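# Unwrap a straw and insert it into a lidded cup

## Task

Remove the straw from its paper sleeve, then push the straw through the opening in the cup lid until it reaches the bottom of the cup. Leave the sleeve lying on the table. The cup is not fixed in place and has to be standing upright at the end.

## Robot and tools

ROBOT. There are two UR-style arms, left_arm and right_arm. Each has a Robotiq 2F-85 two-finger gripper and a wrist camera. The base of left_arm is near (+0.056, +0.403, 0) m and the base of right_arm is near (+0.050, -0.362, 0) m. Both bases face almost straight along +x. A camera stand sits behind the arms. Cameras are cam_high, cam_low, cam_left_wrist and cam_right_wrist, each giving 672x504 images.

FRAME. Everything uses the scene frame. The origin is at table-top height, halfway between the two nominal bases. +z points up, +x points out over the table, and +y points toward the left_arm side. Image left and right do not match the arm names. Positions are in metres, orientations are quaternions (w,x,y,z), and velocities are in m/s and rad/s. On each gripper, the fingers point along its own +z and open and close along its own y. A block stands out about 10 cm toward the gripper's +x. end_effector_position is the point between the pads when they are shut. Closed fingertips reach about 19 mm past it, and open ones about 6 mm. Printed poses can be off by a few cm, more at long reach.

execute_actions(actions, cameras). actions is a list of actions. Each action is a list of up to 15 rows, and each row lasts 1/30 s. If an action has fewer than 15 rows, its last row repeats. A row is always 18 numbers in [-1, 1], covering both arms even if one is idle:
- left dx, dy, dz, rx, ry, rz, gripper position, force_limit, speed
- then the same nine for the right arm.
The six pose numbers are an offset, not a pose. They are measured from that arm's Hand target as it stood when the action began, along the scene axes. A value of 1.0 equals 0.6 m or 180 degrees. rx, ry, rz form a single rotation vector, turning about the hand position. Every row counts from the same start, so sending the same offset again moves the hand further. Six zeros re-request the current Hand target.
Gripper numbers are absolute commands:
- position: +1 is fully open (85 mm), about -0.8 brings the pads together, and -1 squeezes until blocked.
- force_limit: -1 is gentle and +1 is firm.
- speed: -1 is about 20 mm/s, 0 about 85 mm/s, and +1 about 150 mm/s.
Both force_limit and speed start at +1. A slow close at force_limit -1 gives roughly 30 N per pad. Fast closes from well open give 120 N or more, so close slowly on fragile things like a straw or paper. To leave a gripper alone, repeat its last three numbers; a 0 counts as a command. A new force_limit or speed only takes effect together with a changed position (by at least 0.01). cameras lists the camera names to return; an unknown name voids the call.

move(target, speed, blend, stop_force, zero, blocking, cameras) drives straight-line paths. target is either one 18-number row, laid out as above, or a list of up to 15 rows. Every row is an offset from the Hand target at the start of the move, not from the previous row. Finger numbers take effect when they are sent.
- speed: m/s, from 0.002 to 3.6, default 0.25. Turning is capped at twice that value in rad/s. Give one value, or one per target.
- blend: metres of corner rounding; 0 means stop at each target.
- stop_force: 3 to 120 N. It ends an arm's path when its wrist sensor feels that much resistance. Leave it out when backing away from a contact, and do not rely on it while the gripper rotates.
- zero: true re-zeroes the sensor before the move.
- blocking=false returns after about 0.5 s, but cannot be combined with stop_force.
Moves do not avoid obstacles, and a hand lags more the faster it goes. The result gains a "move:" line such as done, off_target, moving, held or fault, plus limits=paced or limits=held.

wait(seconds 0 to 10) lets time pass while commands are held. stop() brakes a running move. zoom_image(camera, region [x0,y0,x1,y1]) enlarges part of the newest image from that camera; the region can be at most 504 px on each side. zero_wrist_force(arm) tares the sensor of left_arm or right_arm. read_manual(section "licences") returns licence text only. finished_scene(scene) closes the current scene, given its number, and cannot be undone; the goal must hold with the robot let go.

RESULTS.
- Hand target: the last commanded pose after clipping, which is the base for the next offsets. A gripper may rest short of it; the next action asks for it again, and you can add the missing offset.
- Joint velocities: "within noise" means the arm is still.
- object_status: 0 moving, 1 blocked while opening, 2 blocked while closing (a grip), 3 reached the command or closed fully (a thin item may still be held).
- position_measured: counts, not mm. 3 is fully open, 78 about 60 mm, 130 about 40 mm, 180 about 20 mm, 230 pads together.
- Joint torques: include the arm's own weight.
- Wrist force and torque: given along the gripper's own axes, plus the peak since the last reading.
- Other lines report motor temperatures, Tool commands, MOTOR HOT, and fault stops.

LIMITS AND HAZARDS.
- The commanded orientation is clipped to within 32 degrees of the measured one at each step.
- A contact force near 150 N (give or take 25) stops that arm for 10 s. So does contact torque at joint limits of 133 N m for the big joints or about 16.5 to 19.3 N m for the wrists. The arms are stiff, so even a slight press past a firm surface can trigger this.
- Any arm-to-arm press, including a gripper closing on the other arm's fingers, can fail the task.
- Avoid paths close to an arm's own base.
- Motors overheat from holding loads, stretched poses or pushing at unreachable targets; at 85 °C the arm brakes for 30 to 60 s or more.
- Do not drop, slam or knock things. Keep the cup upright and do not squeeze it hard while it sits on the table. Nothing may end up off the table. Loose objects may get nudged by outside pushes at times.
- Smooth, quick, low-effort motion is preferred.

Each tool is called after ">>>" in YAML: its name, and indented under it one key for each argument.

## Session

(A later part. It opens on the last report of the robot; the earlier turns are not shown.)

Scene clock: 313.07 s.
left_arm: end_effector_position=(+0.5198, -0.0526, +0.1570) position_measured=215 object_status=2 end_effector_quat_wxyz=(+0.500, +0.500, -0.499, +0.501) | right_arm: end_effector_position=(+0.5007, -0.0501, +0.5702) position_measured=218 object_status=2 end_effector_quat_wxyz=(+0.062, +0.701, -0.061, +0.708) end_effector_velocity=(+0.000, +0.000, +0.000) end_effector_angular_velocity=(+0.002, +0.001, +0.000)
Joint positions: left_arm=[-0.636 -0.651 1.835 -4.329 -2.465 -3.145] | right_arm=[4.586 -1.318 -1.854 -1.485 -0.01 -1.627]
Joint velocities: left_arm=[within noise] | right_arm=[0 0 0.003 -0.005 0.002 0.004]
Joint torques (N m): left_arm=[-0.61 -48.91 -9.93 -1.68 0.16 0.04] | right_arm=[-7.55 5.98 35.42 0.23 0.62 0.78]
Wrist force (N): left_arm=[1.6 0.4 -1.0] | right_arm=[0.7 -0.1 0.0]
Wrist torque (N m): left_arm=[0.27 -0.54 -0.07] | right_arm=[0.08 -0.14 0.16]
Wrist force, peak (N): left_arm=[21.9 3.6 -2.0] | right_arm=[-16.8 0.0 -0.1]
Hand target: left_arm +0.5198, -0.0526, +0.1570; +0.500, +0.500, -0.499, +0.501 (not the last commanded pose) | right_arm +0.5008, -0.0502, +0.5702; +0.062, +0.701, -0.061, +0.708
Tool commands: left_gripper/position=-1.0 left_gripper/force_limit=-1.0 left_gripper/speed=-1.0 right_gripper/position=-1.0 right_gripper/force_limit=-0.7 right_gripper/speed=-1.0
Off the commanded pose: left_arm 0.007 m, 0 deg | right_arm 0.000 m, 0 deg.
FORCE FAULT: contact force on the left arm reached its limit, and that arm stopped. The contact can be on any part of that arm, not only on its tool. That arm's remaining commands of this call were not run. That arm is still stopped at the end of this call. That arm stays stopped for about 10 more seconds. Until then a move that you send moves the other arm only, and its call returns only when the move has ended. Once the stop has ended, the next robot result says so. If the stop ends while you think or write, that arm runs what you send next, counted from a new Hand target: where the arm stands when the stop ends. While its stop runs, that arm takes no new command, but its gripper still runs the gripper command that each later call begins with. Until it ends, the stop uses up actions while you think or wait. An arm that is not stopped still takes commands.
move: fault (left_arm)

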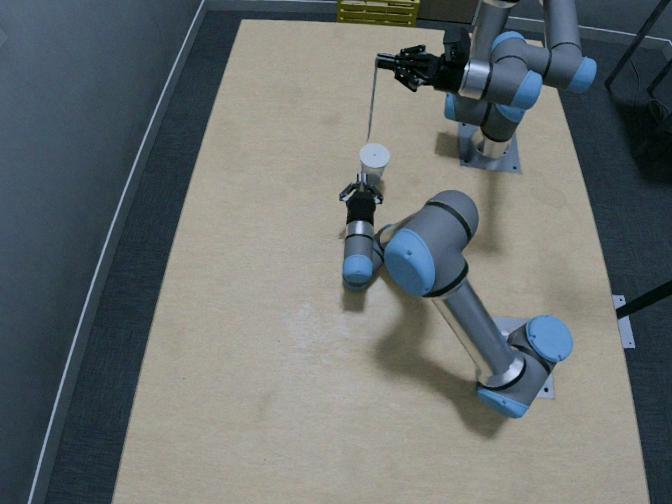

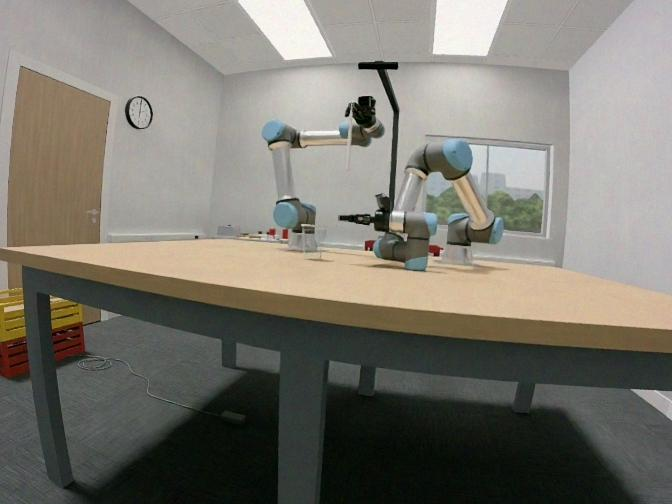

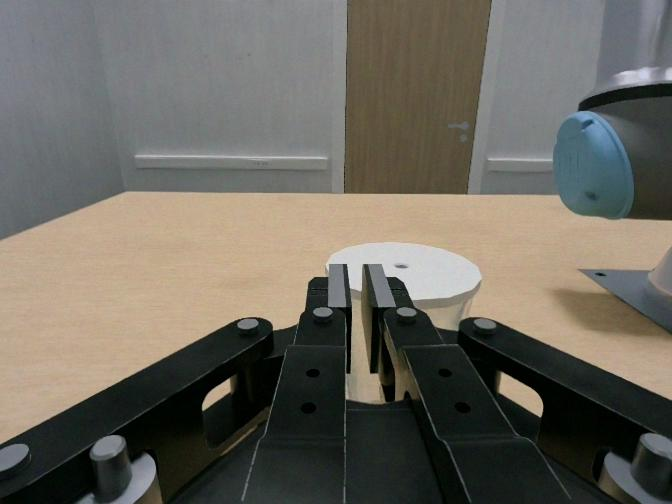

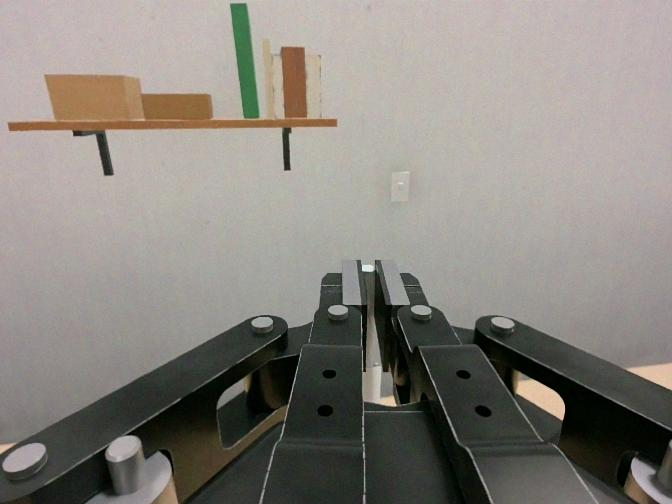

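>>> move:
  target:
    - [0,0.12,0.08,0,0,0,0.2,-1,-1,0,0,0,0,0,0,-1,-0.7,-1]
    - [0,0.138,0.288,0,0,0,0.2,-1,-1,0,0,0,0,0,0,-1,-0.7,-1]
  speed: 0.25
  blend: [0.03,0]
  cameras: ["cam_left_wrist"]

Scene clock: 343.20 s.
left_arm: end_effector_position=(+0.5198, +0.0302, +0.3298) position_measured=104 object_status=0 end_effector_quat_wxyz=(+0.500, +0.500, -0.499, +0.501) | right_arm: end_effector_position=(+0.5007, -0.0501, +0.5702) position_measured=218 object_status=2 end_effector_quat_wxyz=(+0.062, +0.701, -0.061, +0.708)
Joint positions: left_arm=[-0.491 -1.056 1.938 -4.028 -2.61 -3.146] | right_arm=[4.586 -1.318 -1.854 -1.485 -0.01 -1.626]
Joint torques (N m): left_arm=[7.84 -49.81 -25.38 0.78 -2.4 1.9] | right_arm=[-6.94 5.47 35.82 0.23 0.66 0.49]
Wrist force (N): left_arm=[1.0 0.5 -0.5] | right_arm=[0.5 -0.2 -0.3]
Wrist torque (N m): left_arm=[0.24 -0.43 -0.20] | right_arm=[0.07 -0.10 0.15]
Wrist force, peak (N): left_arm=[3.3 0.6 -0.5] | right_arm=[0.9 -0.3 0.0]
Hand target: left_arm +0.5198, +0.0302, +0.3298; +0.500, +0.500, -0.499, +0.501 | right_arm +0.5007, -0.0501, +0.5702; +0.062, +0.701, -0.061, +0.708
Off the commanded pose: left_arm 0.000 m, 0 deg | right_arm 0.000 m, 0 deg.
FORCE FAULT, CONTINUED: the left arm's stop, for the force fault that an earlier result reported, is over. The rest of the stop counts as 19 of the actions that you can send in this scene. The stop ended before this call began, so that arm ran this call's commands, counted from a new Hand target: where the arm stood when the stop ended.
move: done
Images, in order (width x height): cam_left_wrist 672x504.

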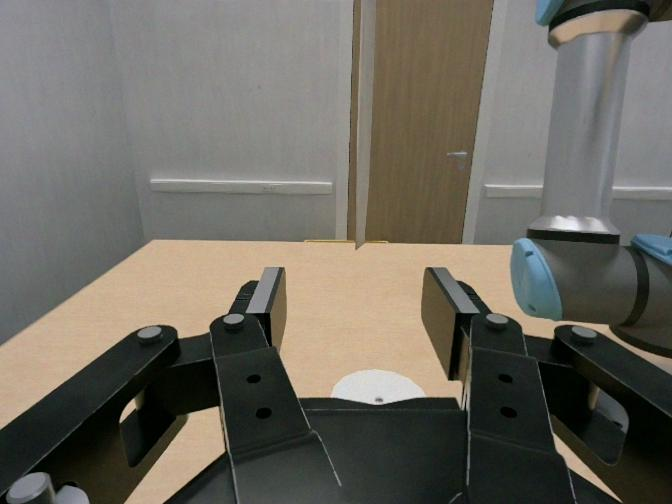

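>>> move:
  target:
    - [-0.0067,-0.138,-0.003,0,0,0,0.2,-1,-1,0,0,0,0,0,0,-1,-0.7,-1]
    - [-0.0067,-0.138,-0.003,0,0,0,-1,0.3,-0.5,0,0,0,0,0,0,-1,-0.7,-1]
    - [-0.0067,-0.138,-0.053,0,0,0,-1,0.3,-0.5,0,0,0.01,0,0,0,-1,-0.7,-1]
  speed: [0.2,0.2,0.06]
  cameras: ["all"]

>>> zoom_image:
  camera: "cam_right_wrist"
  region: [320, 250, 430, 410]

Scene clock: 357.63 s.
left_arm: end_effector_position=(+0.5158, -0.0526, +0.2981) position_measured=231 object_status=3 end_effector_quat_wxyz=(+0.500, +0.500, -0.499, +0.501) | right_arm: end_effector_position=(+0.5007, -0.0501, +0.5762) position_measured=218 object_status=2 end_effector_quat_wxyz=(+0.062, +0.701, -0.061, +0.708)
Joint positions: left_arm=[-0.641 -0.957 1.877 -4.065 -2.46 -3.144] | right_arm=[4.586 -1.318 -1.841 -1.49 -0.01 -1.634]
Joint torques (N m): left_arm=[-7.73 -33.79 -4.17 -3.17 0.96 -1.11] | right_arm=[-1.71 20.3 36.8 0.25 -0.95 -1.53]
Wrist force (N): left_arm=[2.5 0.6 -1.0] | right_arm=[-0.5 -0.2 -0.2]
Wrist torque (N m): left_arm=[0.30 -0.55 -0.16] | right_arm=[0.05 -0.10 0.14]
Wrist force, peak (N): left_arm=[3.5 0.5 -0.9] | right_arm=[-1.1 0.0 -0.3]
Hand target: left_arm +0.5158, -0.0526, +0.2980; +0.500, +0.500, -0.499, +0.501 | right_arm +0.5007, -0.0501, +0.5762; +0.062, +0.701, -0.061, +0.708
Off the commanded pose: left_arm 0.000 m, 0 deg | right_arm 0.000 m, 0 deg.
move: done

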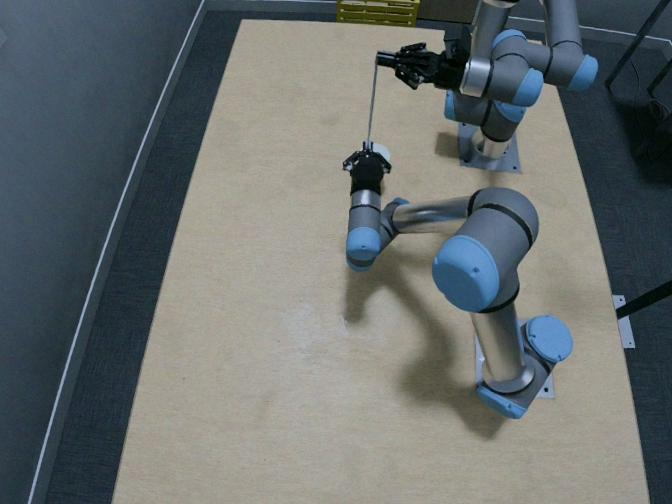

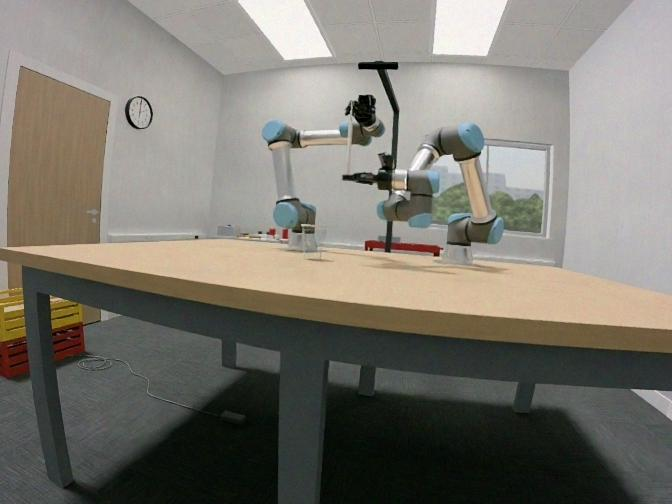

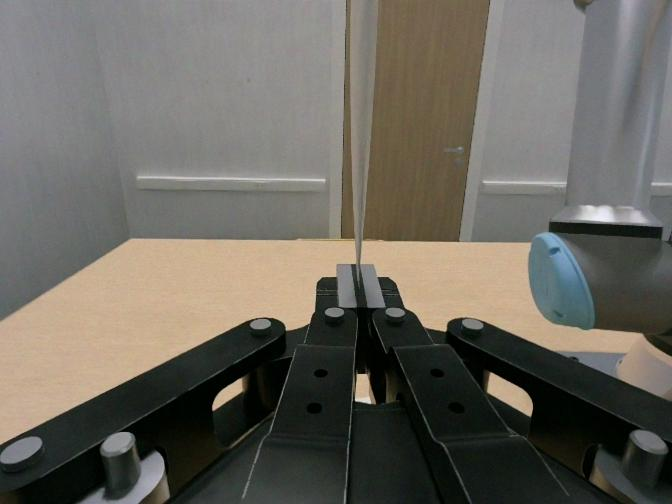

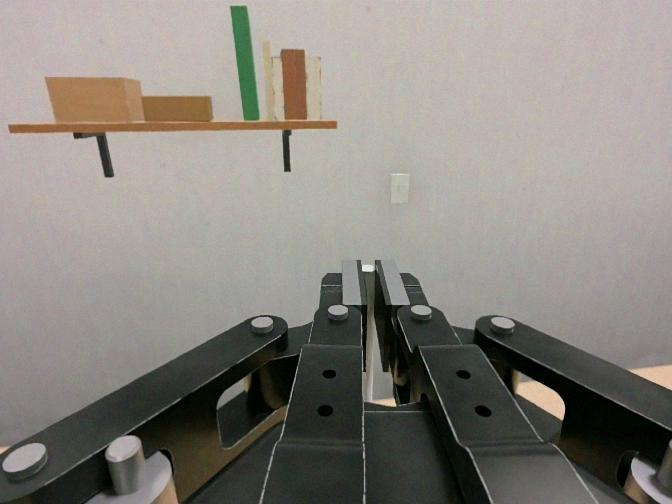

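Scaled by 3.150 from the camera's 672x504 image, which has a finer 960x720 frame.

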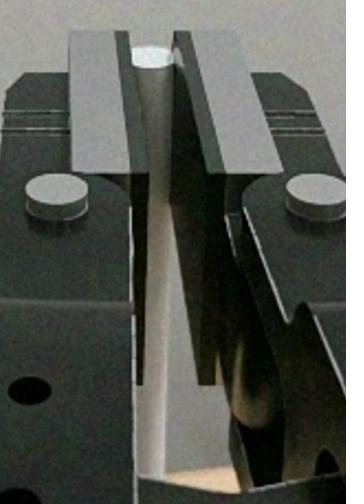

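>>> move:
  target: [0,0,-0.1667,0,0,0,-1,0.3,-0.5,0,0,0.125,0,0,0,-1,-0.7,-1]
  speed: 0.1
  cameras: ["all"]

>>> zoom_image:
  camera: "cam_high"
  region: [320, 40, 420, 220]

>>> zoom_image:
  camera: "cam_low"
  region: [300, 60, 440, 280]

Scene clock: 364.43 s.
left_arm: end_effector_position=(+0.5158, -0.0526, +0.1981) position_measured=231 object_status=3 end_effector_quat_wxyz=(+0.500, +0.500, -0.499, +0.501) | right_arm: end_effector_position=(+0.5006, -0.0501, +0.6511) position_measured=218 object_status=2 end_effector_quat_wxyz=(+0.062, +0.701, -0.062, +0.708)
Joint positions: left_arm=[-0.641 -0.747 1.868 -4.267 -2.46 -3.144] | right_arm=[4.587 -1.331 -1.667 -1.545 -0.01 -1.741]
Joint torques (N m): left_arm=[-1.15 -38.66 -19.92 -3.31 -0.41 -1.11] | right_arm=[-7.86 5.49 36.77 0.06 0.82 0.47]
Wrist force (N): left_arm=[1.6 0.7 -0.9] | right_arm=[0.6 -0.3 0.1]
Wrist torque (N m): left_arm=[0.32 -0.53 -0.14] | right_arm=[0.04 -0.12 0.15]
Wrist force, peak (N): left_arm=[3.4 0.8 -1.1] | right_arm=[1.4 -0.2 -0.1]
Hand target: left_arm +0.5158, -0.0526, +0.1980; +0.500, +0.500, -0.499, +0.501 | right_arm +0.5007, -0.0501, +0.6512; +0.062, +0.701, -0.061, +0.708
Off the commanded pose: left_arm 0.000 m, 0 deg | right_arm 0.000 m, 0 deg.
move: done

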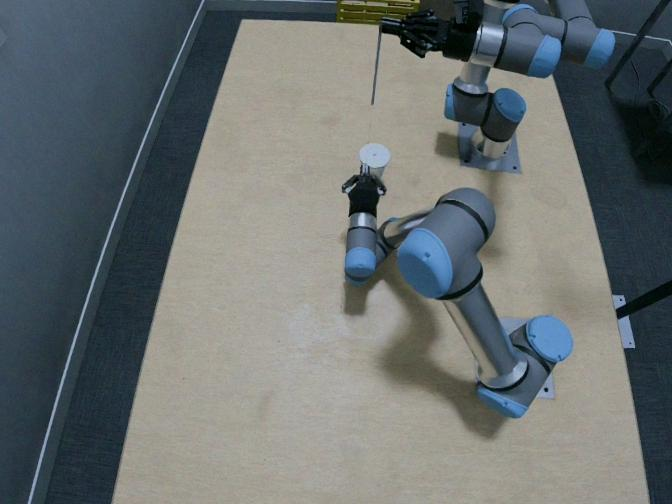

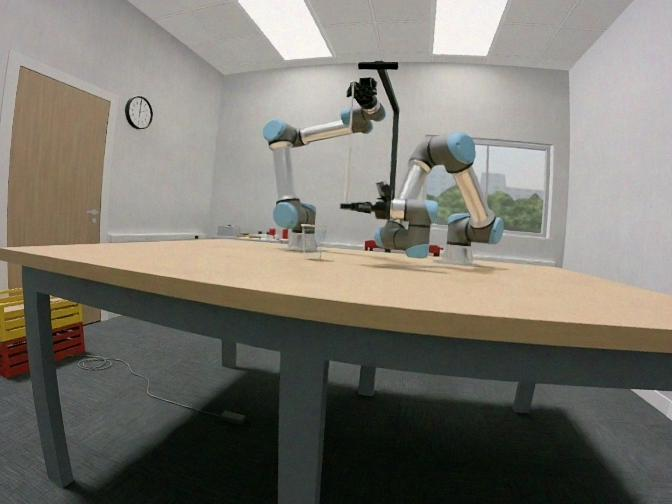

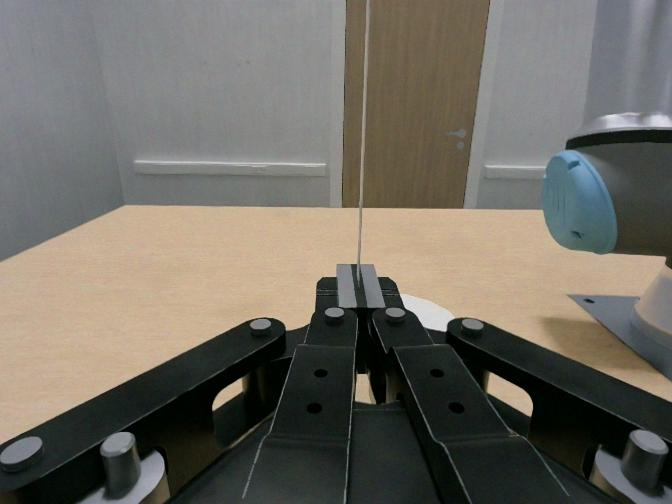

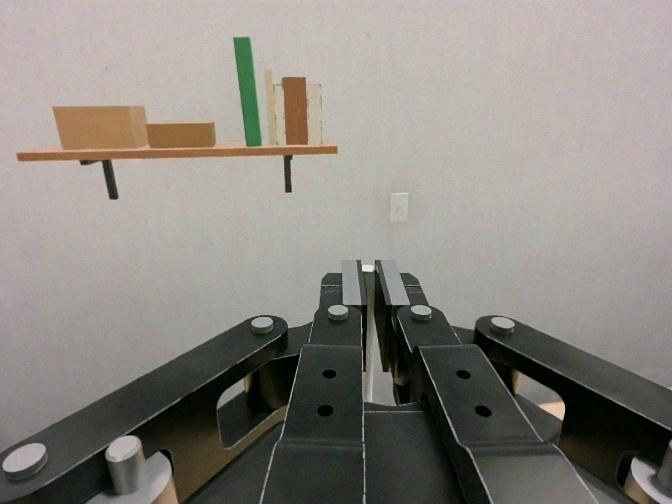

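Scaled by 2.800 from the camera's 672x504 image, which has a finer 960x720 frame.

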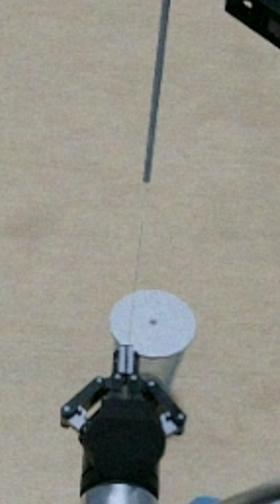

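Scaled by 2.291 from the camera's 672x504 image, which has a finer 960x720 frame.

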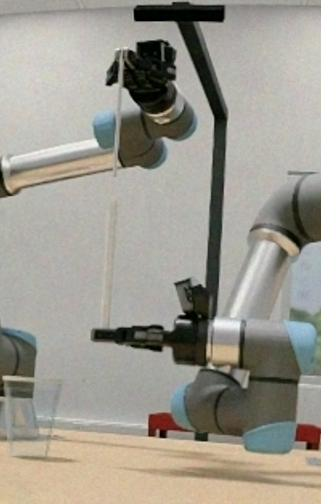

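>>> move:
  target:
    - [-0.126,0.288,0.003,0.5,0,0,-1,0.3,-0.5,0.033,-0.083,-0.05,0,0,0.389,-1,-0.7,-1]
    - [-0.16,0.388,-0.28,0.5,0,0,-1,0.3,-0.5,-0.038,-0.215,-0.465,0,0,0.389,-1,-0.7,-1]
  speed: [0.35,0.35]
  blend: [0.02,0]
  cameras: ["all"]

Scene clock: 432.67 s.
left_arm: end_effector_position=(+0.4198, +0.1802, +0.0300) position_measured=231 object_status=3 end_effector_quat_wxyz=(+0.000, +0.707, -0.707, +0.002) | right_arm: end_effector_position=(+0.4779, -0.1791, +0.3722) position_measured=218 object_status=2 end_effector_quat_wxyz=(-0.355, +0.609, +0.352, +0.616)
Joint positions: left_arm=[-0.831 -1.454 2.317 -2.438 -1.57 -2.439] | right_arm=[3.514 -1.665 -2.412 0.949 2.294 -3.133]
Joint torques (N m): left_arm=[7.23 -16.28 -7.4 -5.15 -2.28 1.44] | right_arm=[-7.43 10.66 25.89 5.02 2.65 0.99]
Wrist force (N): left_arm=[0.4 0.0 -0.6] | right_arm=[1.0 -0.3 0.0]
Wrist torque (N m): left_arm=[0.00 -0.08 -0.04] | right_arm=[0.05 -0.20 -0.08]
Wrist force, peak (N): left_arm=[2.1 0.5 -1.6] | right_arm=[2.3 0.4 0.6]
Hand target: left_arm +0.4198, +0.1802, +0.0300; +0.000, +0.707, -0.707, +0.002 | right_arm +0.4779, -0.1791, +0.3722; -0.355, +0.609, +0.352, +0.616
Off the commanded pose: left_arm 0.000 m, 0 deg | right_arm 0.000 m, 0 deg.
move: done; limits=paced

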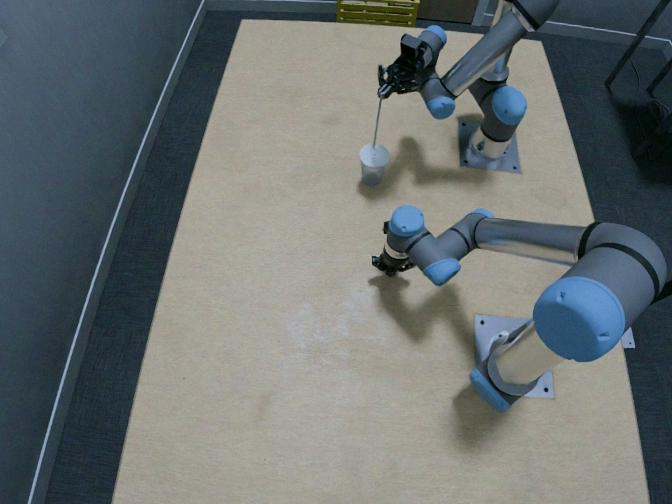

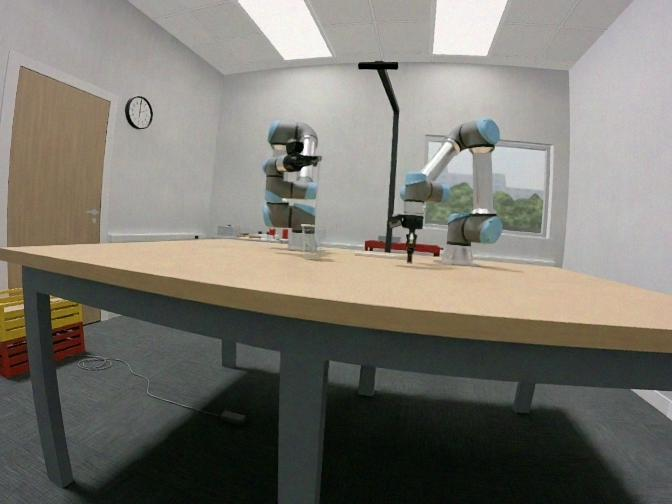

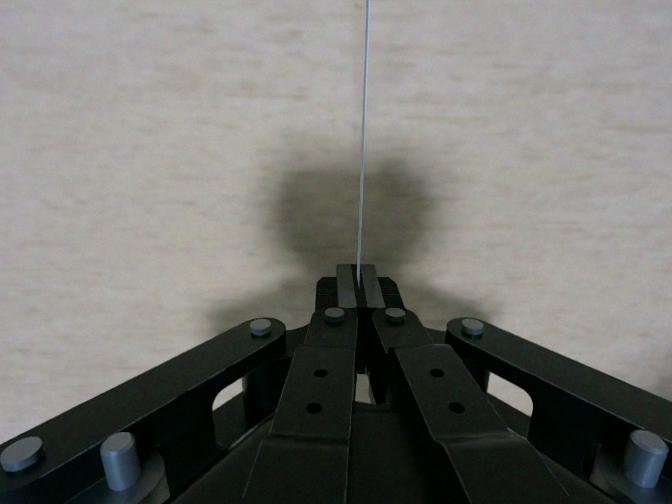

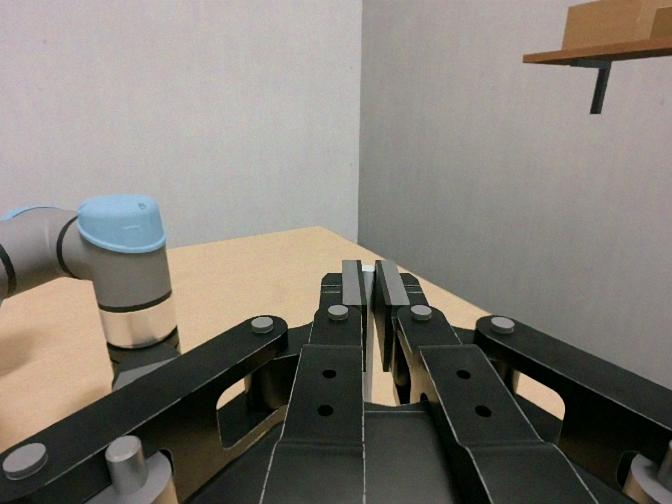

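>>> move:
  target:
    - [0,0,-0.0083,0,0,0,-1,0.3,-0.5,0,0,0,0,0,0,-1,-0.7,-1]
    - [0,0,-0.0083,0,0,0,-0.2,0.3,-0.5,0,0,0,0,0,0,-1,-0.7,-1]
    - [0,0,0.15,0,0,0,-0.2,0.3,-0.5,0,0,0,0,0,0,-1,-0.7,-1]
    - [0.098,-0.364,0.323,-0.25,0,0,-0.2,0.3,-0.5,0,0,0,0,0,0,-1,-0.7,-1]
  speed: [0.1,0.1,0.25,0.35]
  blend: [0,0,0.03,0]
  cameras: ["all"]

>>> zoom_image:
  camera: "cam_left_wrist"
  region: [256, 60, 416, 260]

>>> zoom_image:
  camera: "cam_high"
  region: [340, 60, 440, 280]

Scene clock: 448.37 s.
left_arm: end_effector_position=(+0.4786, -0.0381, +0.2238) position_measured=154 object_status=3 end_effector_quat_wxyz=(+0.270, +0.653, -0.653, +0.272) | right_arm: end_effector_position=(+0.4779, -0.1791, +0.3722) position_measured=218 object_status=2 end_effector_quat_wxyz=(-0.355, +0.609, +0.352, +0.616)
Joint positions: left_arm=[-0.786 -1.378 2.016 -2.846 -2.07 -2.564] | right_arm=[3.514 -1.666 -2.412 0.949 2.294 -3.133]
Joint torques (N m): left_arm=[-7.93 -23.71 -30.47 -5.86 -3.43 -1.5] | right_arm=[-7.48 10.76 25.43 5.04 2.63 1.39]
Wrist force (N): left_arm=[1.4 -0.1 -1.2] | right_arm=[0.5 -0.3 -0.2]
Wrist torque (N m): left_arm=[0.02 -0.46 -0.04] | right_arm=[0.06 -0.12 -0.07]
Wrist force, peak (N): left_arm=[-2.3 -1.0 -1.1] | right_arm=[1.0 -0.1 0.1]
Hand target: left_arm +0.4786, -0.0382, +0.2238; +0.270, +0.653, -0.653, +0.272 | right_arm +0.4779, -0.1791, +0.3722; -0.355, +0.609, +0.352, +0.616
Off the commanded pose: left_arm 0.000 m, 0 deg | right_arm 0.000 m, 0 deg.
move: done

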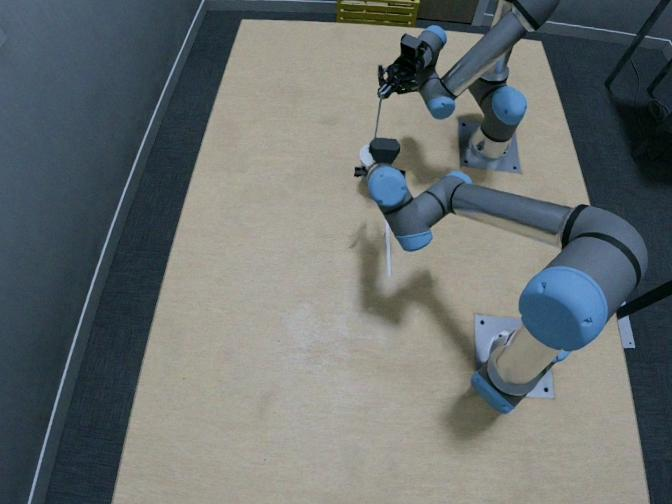

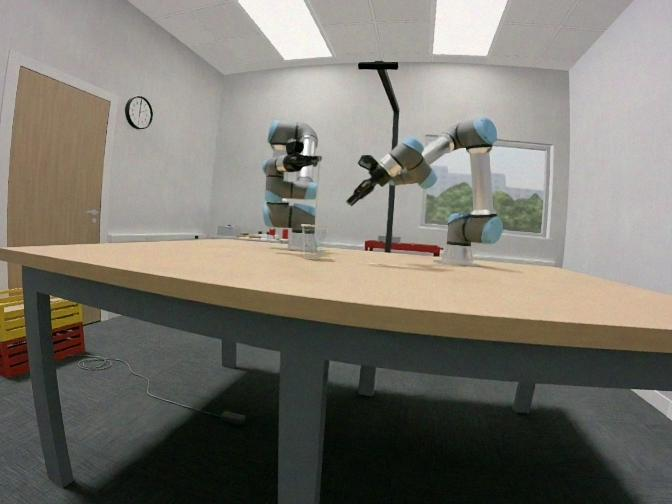

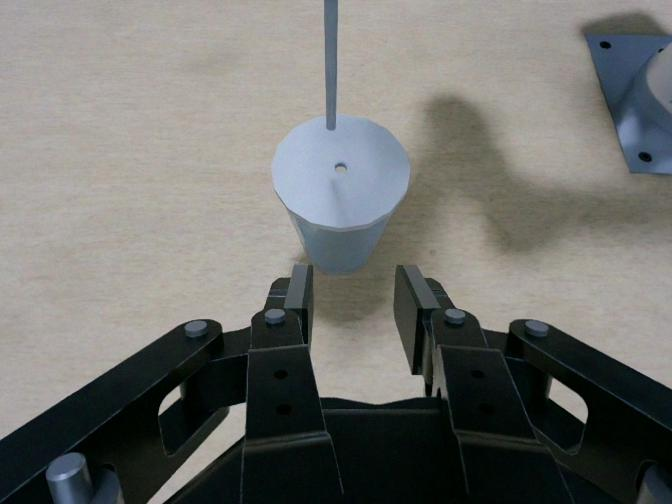

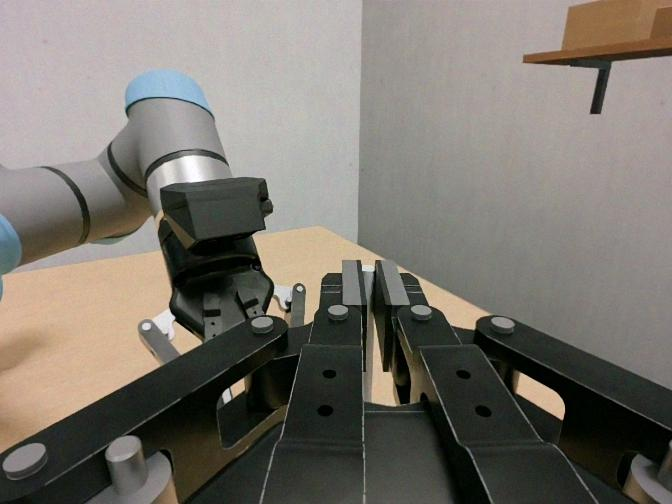

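Scaled by 2.520 from the camera's 672x504 image, which has a finer 960x720 frame.

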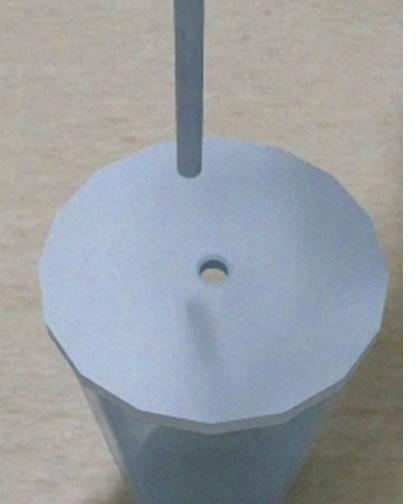

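Scaled by 2.291 from the camera's 672x504 image, which has a finer 960x720 frame.

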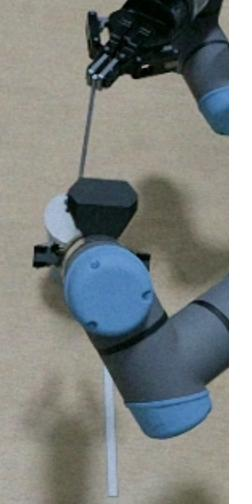

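>>> move:
  target: [0,0,0,0,0,0,-0.2,0.3,-0.5,-0.01,0,-0.0533,0,0,0,-1,-0.7,-1]
  speed: 0.1
  cameras: ["cam_left_wrist"]

>>> zoom_image:
  camera: "cam_left_wrist"
  region: [296, 100, 376, 200]

Scene clock: 462.47 s.
left_arm: end_effector_position=(+0.4786, -0.0382, +0.2238) position_measured=154 object_status=3 end_effector_quat_wxyz=(+0.270, +0.653, -0.653, +0.272) | right_arm: end_effector_position=(+0.4719, -0.1791, +0.3403) position_measured=218 object_status=2 end_effector_quat_wxyz=(-0.355, +0.609, +0.352, +0.616)
Joint positions: left_arm=[-0.786 -1.378 2.016 -2.847 -2.07 -2.564] | right_arm=[3.521 -1.75 -2.455 1.077 2.287 -3.133]
Joint torques (N m): left_arm=[-9.31 -22.99 -29.96 -5.87 -3.8 -1.19] | right_arm=[10.81 13 1.97 5.25 -2.06 0.58]
Wrist force (N): left_arm=[1.3 0.0 -1.0] | right_arm=[0.7 -0.2 -0.2]
Wrist torque (N m): left_arm=[0.03 -0.44 -0.04] | right_arm=[0.07 -0.13 -0.06]
Wrist force, peak (N): left_arm=[1.3 0.2 -1.3] | right_arm=[1.4 -0.1 -0.2]
Hand target: left_arm +0.4786, -0.0382, +0.2238; +0.270, +0.653, -0.653, +0.272 | right_arm +0.4719, -0.1791, +0.3402; -0.355, +0.609, +0.352, +0.616
Off the commanded pose: left_arm 0.000 m, 0 deg | right_arm 0.000 m, 0 deg.
move: done
Images, in order (width x height): cam_left_wrist 672x504.

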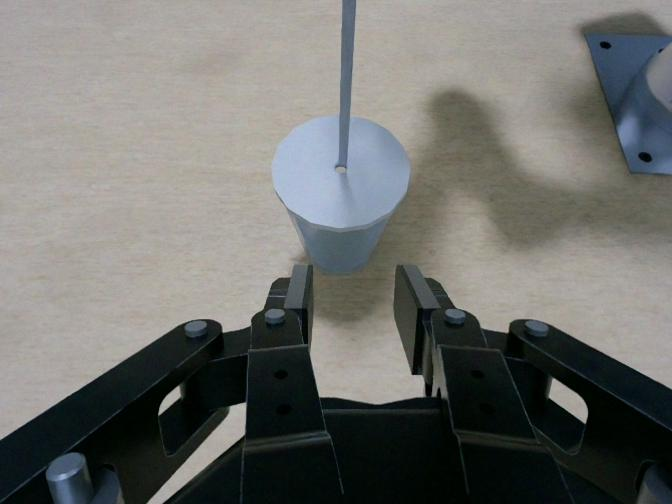

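Scaled by 5.040 from the camera's 672x504 image, which has a finer 960x720 frame.

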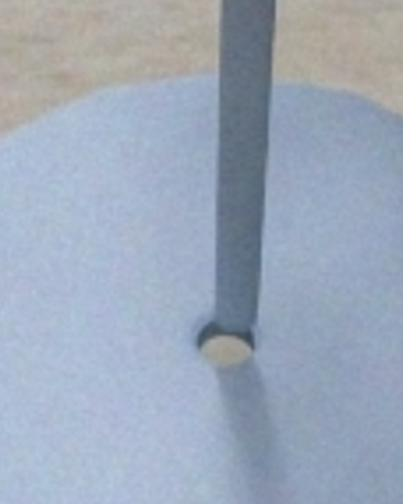

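>>> move:
  target: [0,0,0,0,0,0,-0.2,0.3,-0.5,0.002,0,-0.05,0,0,0,-1,-0.7,-1]
  speed: 0.015
  stop_force: 3
  cameras: ["cam_left_wrist"]

>>> zoom_image:
  camera: "cam_left_wrist"
  region: [296, 100, 376, 200]

Scene clock: 483.13 s.
left_arm: end_effector_position=(+0.4786, -0.0382, +0.2238) position_measured=154 object_status=3 end_effector_quat_wxyz=(+0.270, +0.653, -0.653, +0.272) | right_arm: end_effector_position=(+0.4723, -0.1791, +0.3314) position_measured=218 object_status=2 end_effector_quat_wxyz=(-0.355, +0.609, +0.352, +0.615)
Joint positions: left_arm=[-0.786 -1.378 2.016 -2.847 -2.07 -2.564] | right_arm=[3.52 -1.779 -2.46 1.111 2.287 -3.133]
Joint torques (N m): left_arm=[-7.29 -23.05 -24.19 -5.89 -3.62 -1.45] | right_arm=[7.37 26.09 23.29 -1 0.33 -0.39]
Wrist force (N): left_arm=[1.2 -0.1 -0.9] | right_arm=[3.2 -0.3 -0.1]
Wrist torque (N m): left_arm=[0.02 -0.43 -0.04] | right_arm=[0.06 -0.14 -0.06]
Wrist force, peak (N): left_arm=[1.4 0.0 -1.3] | right_arm=[11.2 -0.6 -0.2]
Hand target: left_arm +0.4786, -0.0382, +0.2238; +0.270, +0.653, -0.653, +0.272 | right_arm +0.4723, -0.1791, +0.3314; -0.355, +0.609, +0.352, +0.615 (not the last commanded pose)
Off the commanded pose: left_arm 0.000 m, 0 deg | right_arm 0.021 m, 0 deg.
move: contact (right_arm)
Images, in order (width x height): cam_left_wrist 672x504.

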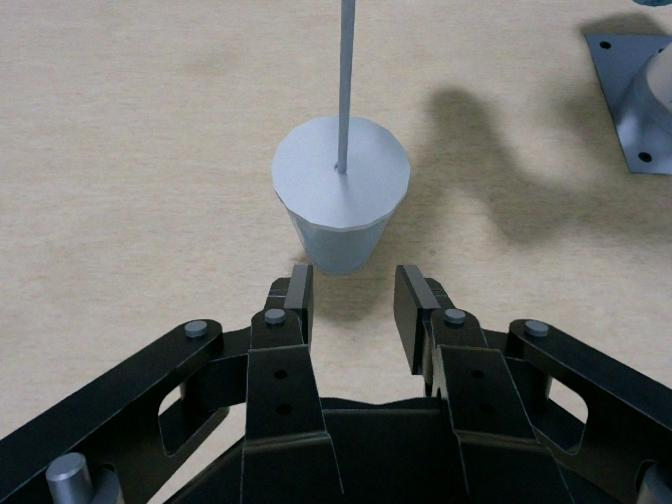

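Scaled by 5.040 from the camera's 672x504 image, which has a finer 960x720 frame.

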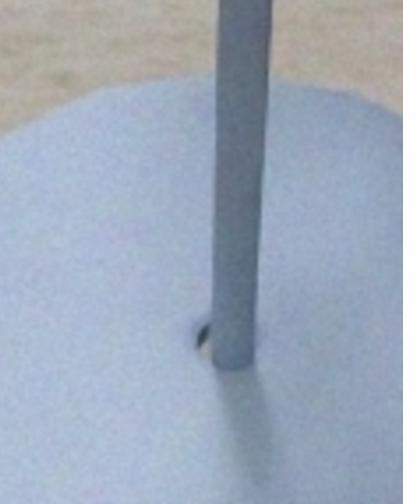

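>>> move:
  target: [0,0,0,0,0,0,-0.2,0.3,-0.5,0.0016,-0.0028,0.006,0,0,0,-1,-0.7,-1]
  speed: 0.03
  cameras: ["cam_left_wrist"]

>>> zoom_image:
  camera: "cam_left_wrist"
  region: [296, 100, 376, 200]

>>> move:
  target: [0,0,0,0,0,0,-0.2,0.3,-0.5,0,0,-0.03,0,0,0,-1,-0.7,-1]
  speed: 0.015
  stop_force: 3
  cameras: ["cam_left_wrist"]

>>> zoom_image:
  camera: "cam_left_wrist"
  region: [296, 100, 376, 200]

Scene clock: 491.80 s.
left_arm: end_effector_position=(+0.4786, -0.0382, +0.2238) position_measured=154 object_status=3 end_effector_quat_wxyz=(+0.270, +0.653, -0.653, +0.272) | right_arm: end_effector_position=(+0.4732, -0.1808, +0.3349) position_measured=218 object_status=2 end_effector_quat_wxyz=(-0.355, +0.609, +0.352, +0.615)
Joint positions: left_arm=[-0.786 -1.378 2.016 -2.847 -2.07 -2.564] | right_arm=[3.513 -1.77 -2.455 1.096 2.294 -3.133]
Joint torques (N m): left_arm=[-7.29 -22.33 -19.46 -6.13 -3.78 -1.42] | right_arm=[-8.29 27.89 22.53 -0.34 3.27 0.68]
Wrist force (N): left_arm=[1.1 -0.2 -1.0] | right_arm=[0.6 -0.3 -0.2]
Wrist torque (N m): left_arm=[0.01 -0.41 -0.03] | right_arm=[0.04 -0.14 -0.07]
Wrist force, peak (N): left_arm=[1.4 -0.2 -1.2] | right_arm=[3.7 -0.4 0.0]
Hand target: left_arm +0.4786, -0.0382, +0.2238; +0.270, +0.653, -0.653, +0.272 | right_arm +0.4732, -0.1808, +0.3350; -0.355, +0.609, +0.352, +0.615
Off the commanded pose: left_arm 0.000 m, 0 deg | right_arm 0.000 m, 0 deg.
move: done
Images, in order (width x height): cam_left_wrist 672x504.

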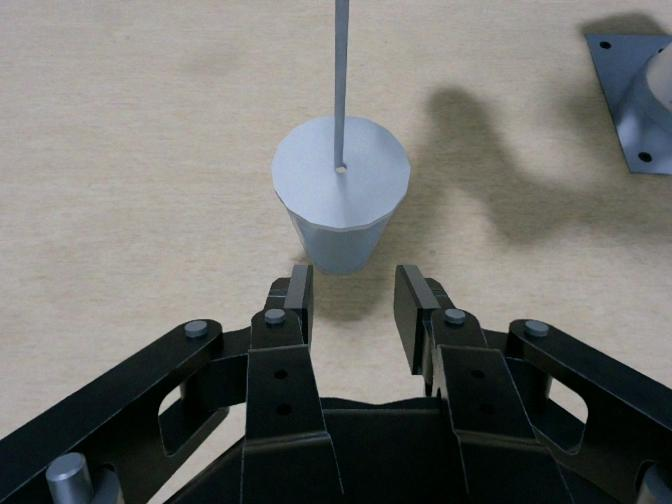

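Scaled by 5.040 from the camera's 672x504 image, which has a finer 960x720 frame.

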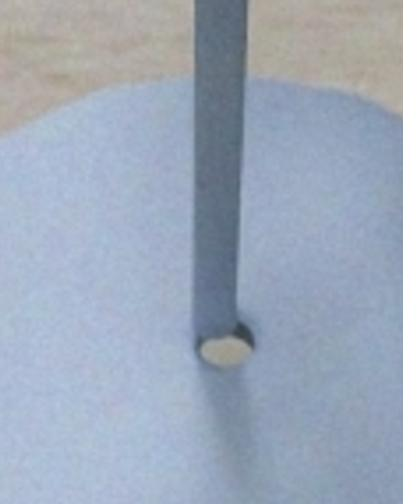

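Scene clock: 493.30 s.
left_arm: end_effector_position=(+0.4786, -0.0382, +0.2238) position_measured=154 object_status=3 end_effector_quat_wxyz=(+0.270, +0.653, -0.653, +0.272) | right_arm: end_effector_position=(+0.4732, -0.1808, +0.3305) position_measured=218 object_status=2 end_effector_quat_wxyz=(-0.355, +0.609, +0.352, +0.615)
Joint positions: left_arm=[-0.786 -1.378 2.016 -2.847 -2.07 -2.564] | right_arm=[3.513 -1.784 -2.457 1.114 2.294 -3.133]
Joint torques (N m): left_arm=[-7.34 -23.18 -17.46 -5.97 -3.39 -1.33] | right_arm=[-5.92 28.18 22.8 -0.82 0.71 0.07]
Wrist force (N): left_arm=[1.3 0.0 -1.1] | right_arm=[0.4 -0.3 -0.2]
Wrist torque (N m): left_arm=[0.02 -0.45 -0.03] | right_arm=[0.05 -0.10 -0.06]
Wrist force, peak (N): left_arm=[1.2 0.0 -1.4] | right_arm=[7.2 -0.2 -0.1]
Hand target: left_arm +0.4786, -0.0382, +0.2238; +0.270, +0.653, -0.653, +0.272 | right_arm +0.4732, -0.1808, +0.3305; -0.355, +0.609, +0.352, +0.615 (not the last commanded pose)
Off the commanded pose: left_arm 0.000 m, 0 deg | right_arm 0.014 m, 0 deg.
move: contact (right_arm)
Images, in order (width x height): cam_left_wrist 672x504.

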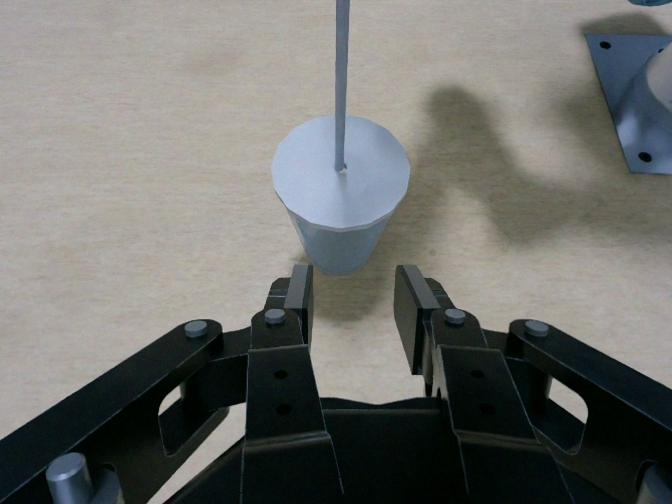

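Scaled by 5.040 from the camera's 672x504 image, which has a finer 960x720 frame.

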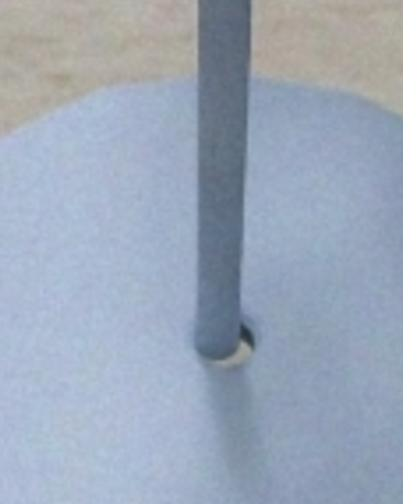

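>>> move:
  target: [0,0,0,0,0,0,-0.2,0.3,-0.5,-0.0018,0,0.005,0,0,0,-1,-0.7,-1]
  speed: 0.03

>>> move:
  target: [0,0,0,0,0,0,-0.2,0.3,-0.5,0,0,-0.03,0,0,0,-1,-0.7,-1]
  speed: 0.015
  stop_force: 3
  cameras: ["cam_left_wrist"]

>>> zoom_image:
  camera: "cam_left_wrist"
  region: [296, 100, 376, 200]

Scene clock: 499.97 s.
left_arm: end_effector_position=(+0.4786, -0.0382, +0.2238) position_measured=154 object_status=3 end_effector_quat_wxyz=(+0.270, +0.653, -0.653, +0.272) | right_arm: end_effector_position=(+0.4722, -0.1808, +0.3335) position_measured=218 object_status=2 end_effector_quat_wxyz=(-0.355, +0.609, +0.352, +0.615)
Joint positions: left_arm=[-0.786 -1.378 2.016 -2.847 -2.07 -2.564] | right_arm=[3.515 -1.773 -2.458 1.103 2.293 -3.133]
Joint torques (N m): left_arm=[-7.41 -22.26 -15.69 -5.69 -3.83 -1.16] | right_arm=[10.11 27.68 1.15 -0.63 -1.92 -0.03]
Wrist force (N): left_arm=[1.2 -0.1 -1.1] | right_arm=[0.7 -0.3 0.0]
Wrist torque (N m): left_arm=[0.01 -0.43 -0.04] | right_arm=[0.05 -0.14 -0.07]
Wrist force, peak (N): left_arm=[1.1 -0.2 -1.5] | right_arm=[0.7 -0.6 -0.5]
Hand target: left_arm +0.4786, -0.0382, +0.2238; +0.270, +0.653, -0.653, +0.272 | right_arm +0.4721, -0.1808, +0.3335; -0.355, +0.609, +0.352, +0.615
Off the commanded pose: left_arm 0.000 m, 0 deg | right_arm 0.000 m, 0 deg.
move: done

Scene clock: 502.10 s.
left_arm: end_effector_position=(+0.4786, -0.0382, +0.2238) position_measured=154 object_status=3 end_effector_quat_wxyz=(+0.270, +0.653, -0.653, +0.272) | right_arm: end_effector_position=(+0.4721, -0.1808, +0.3155) position_measured=218 object_status=2 end_effector_quat_wxyz=(-0.355, +0.609, +0.352, +0.615)
Joint positions: left_arm=[-0.786 -1.378 2.016 -2.847 -2.07 -2.564] | right_arm=[3.515 -1.833 -2.469 1.174 2.293 -3.133]
Joint torques (N m): left_arm=[-6.82 -23.37 -14.92 -5.79 -3.43 -1.13] | right_arm=[9.71 13.74 0.16 5.21 -1.74 0.32]
Wrist force (N): left_arm=[1.3 -0.1 -1.0] | right_arm=[0.6 -0.2 0.2]
Wrist torque (N m): left_arm=[0.01 -0.44 -0.04] | right_arm=[0.07 -0.13 -0.06]
Wrist force, peak (N): left_arm=[1.4 -0.1 -1.3] | right_arm=[1.1 -0.5 -0.4]
Hand target: left_arm +0.4786, -0.0382, +0.2238; +0.270, +0.653, -0.653, +0.272 | right_arm +0.4721, -0.1808, +0.3155; -0.355, +0.609, +0.352, +0.615
Off the commanded pose: left_arm 0.000 m, 0 deg | right_arm 0.000 m, 0 deg.
move: done
Images, in order (width x height): cam_left_wrist 672x504.

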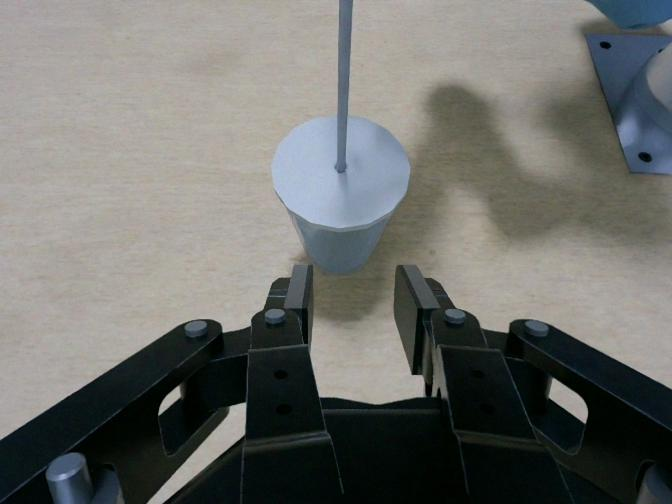

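Scaled by 5.040 from the camera's 672x504 image, which has a finer 960x720 frame.

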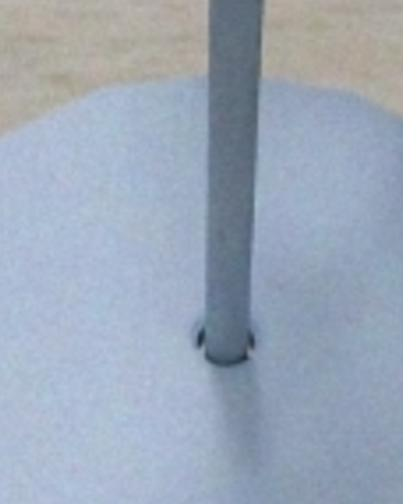

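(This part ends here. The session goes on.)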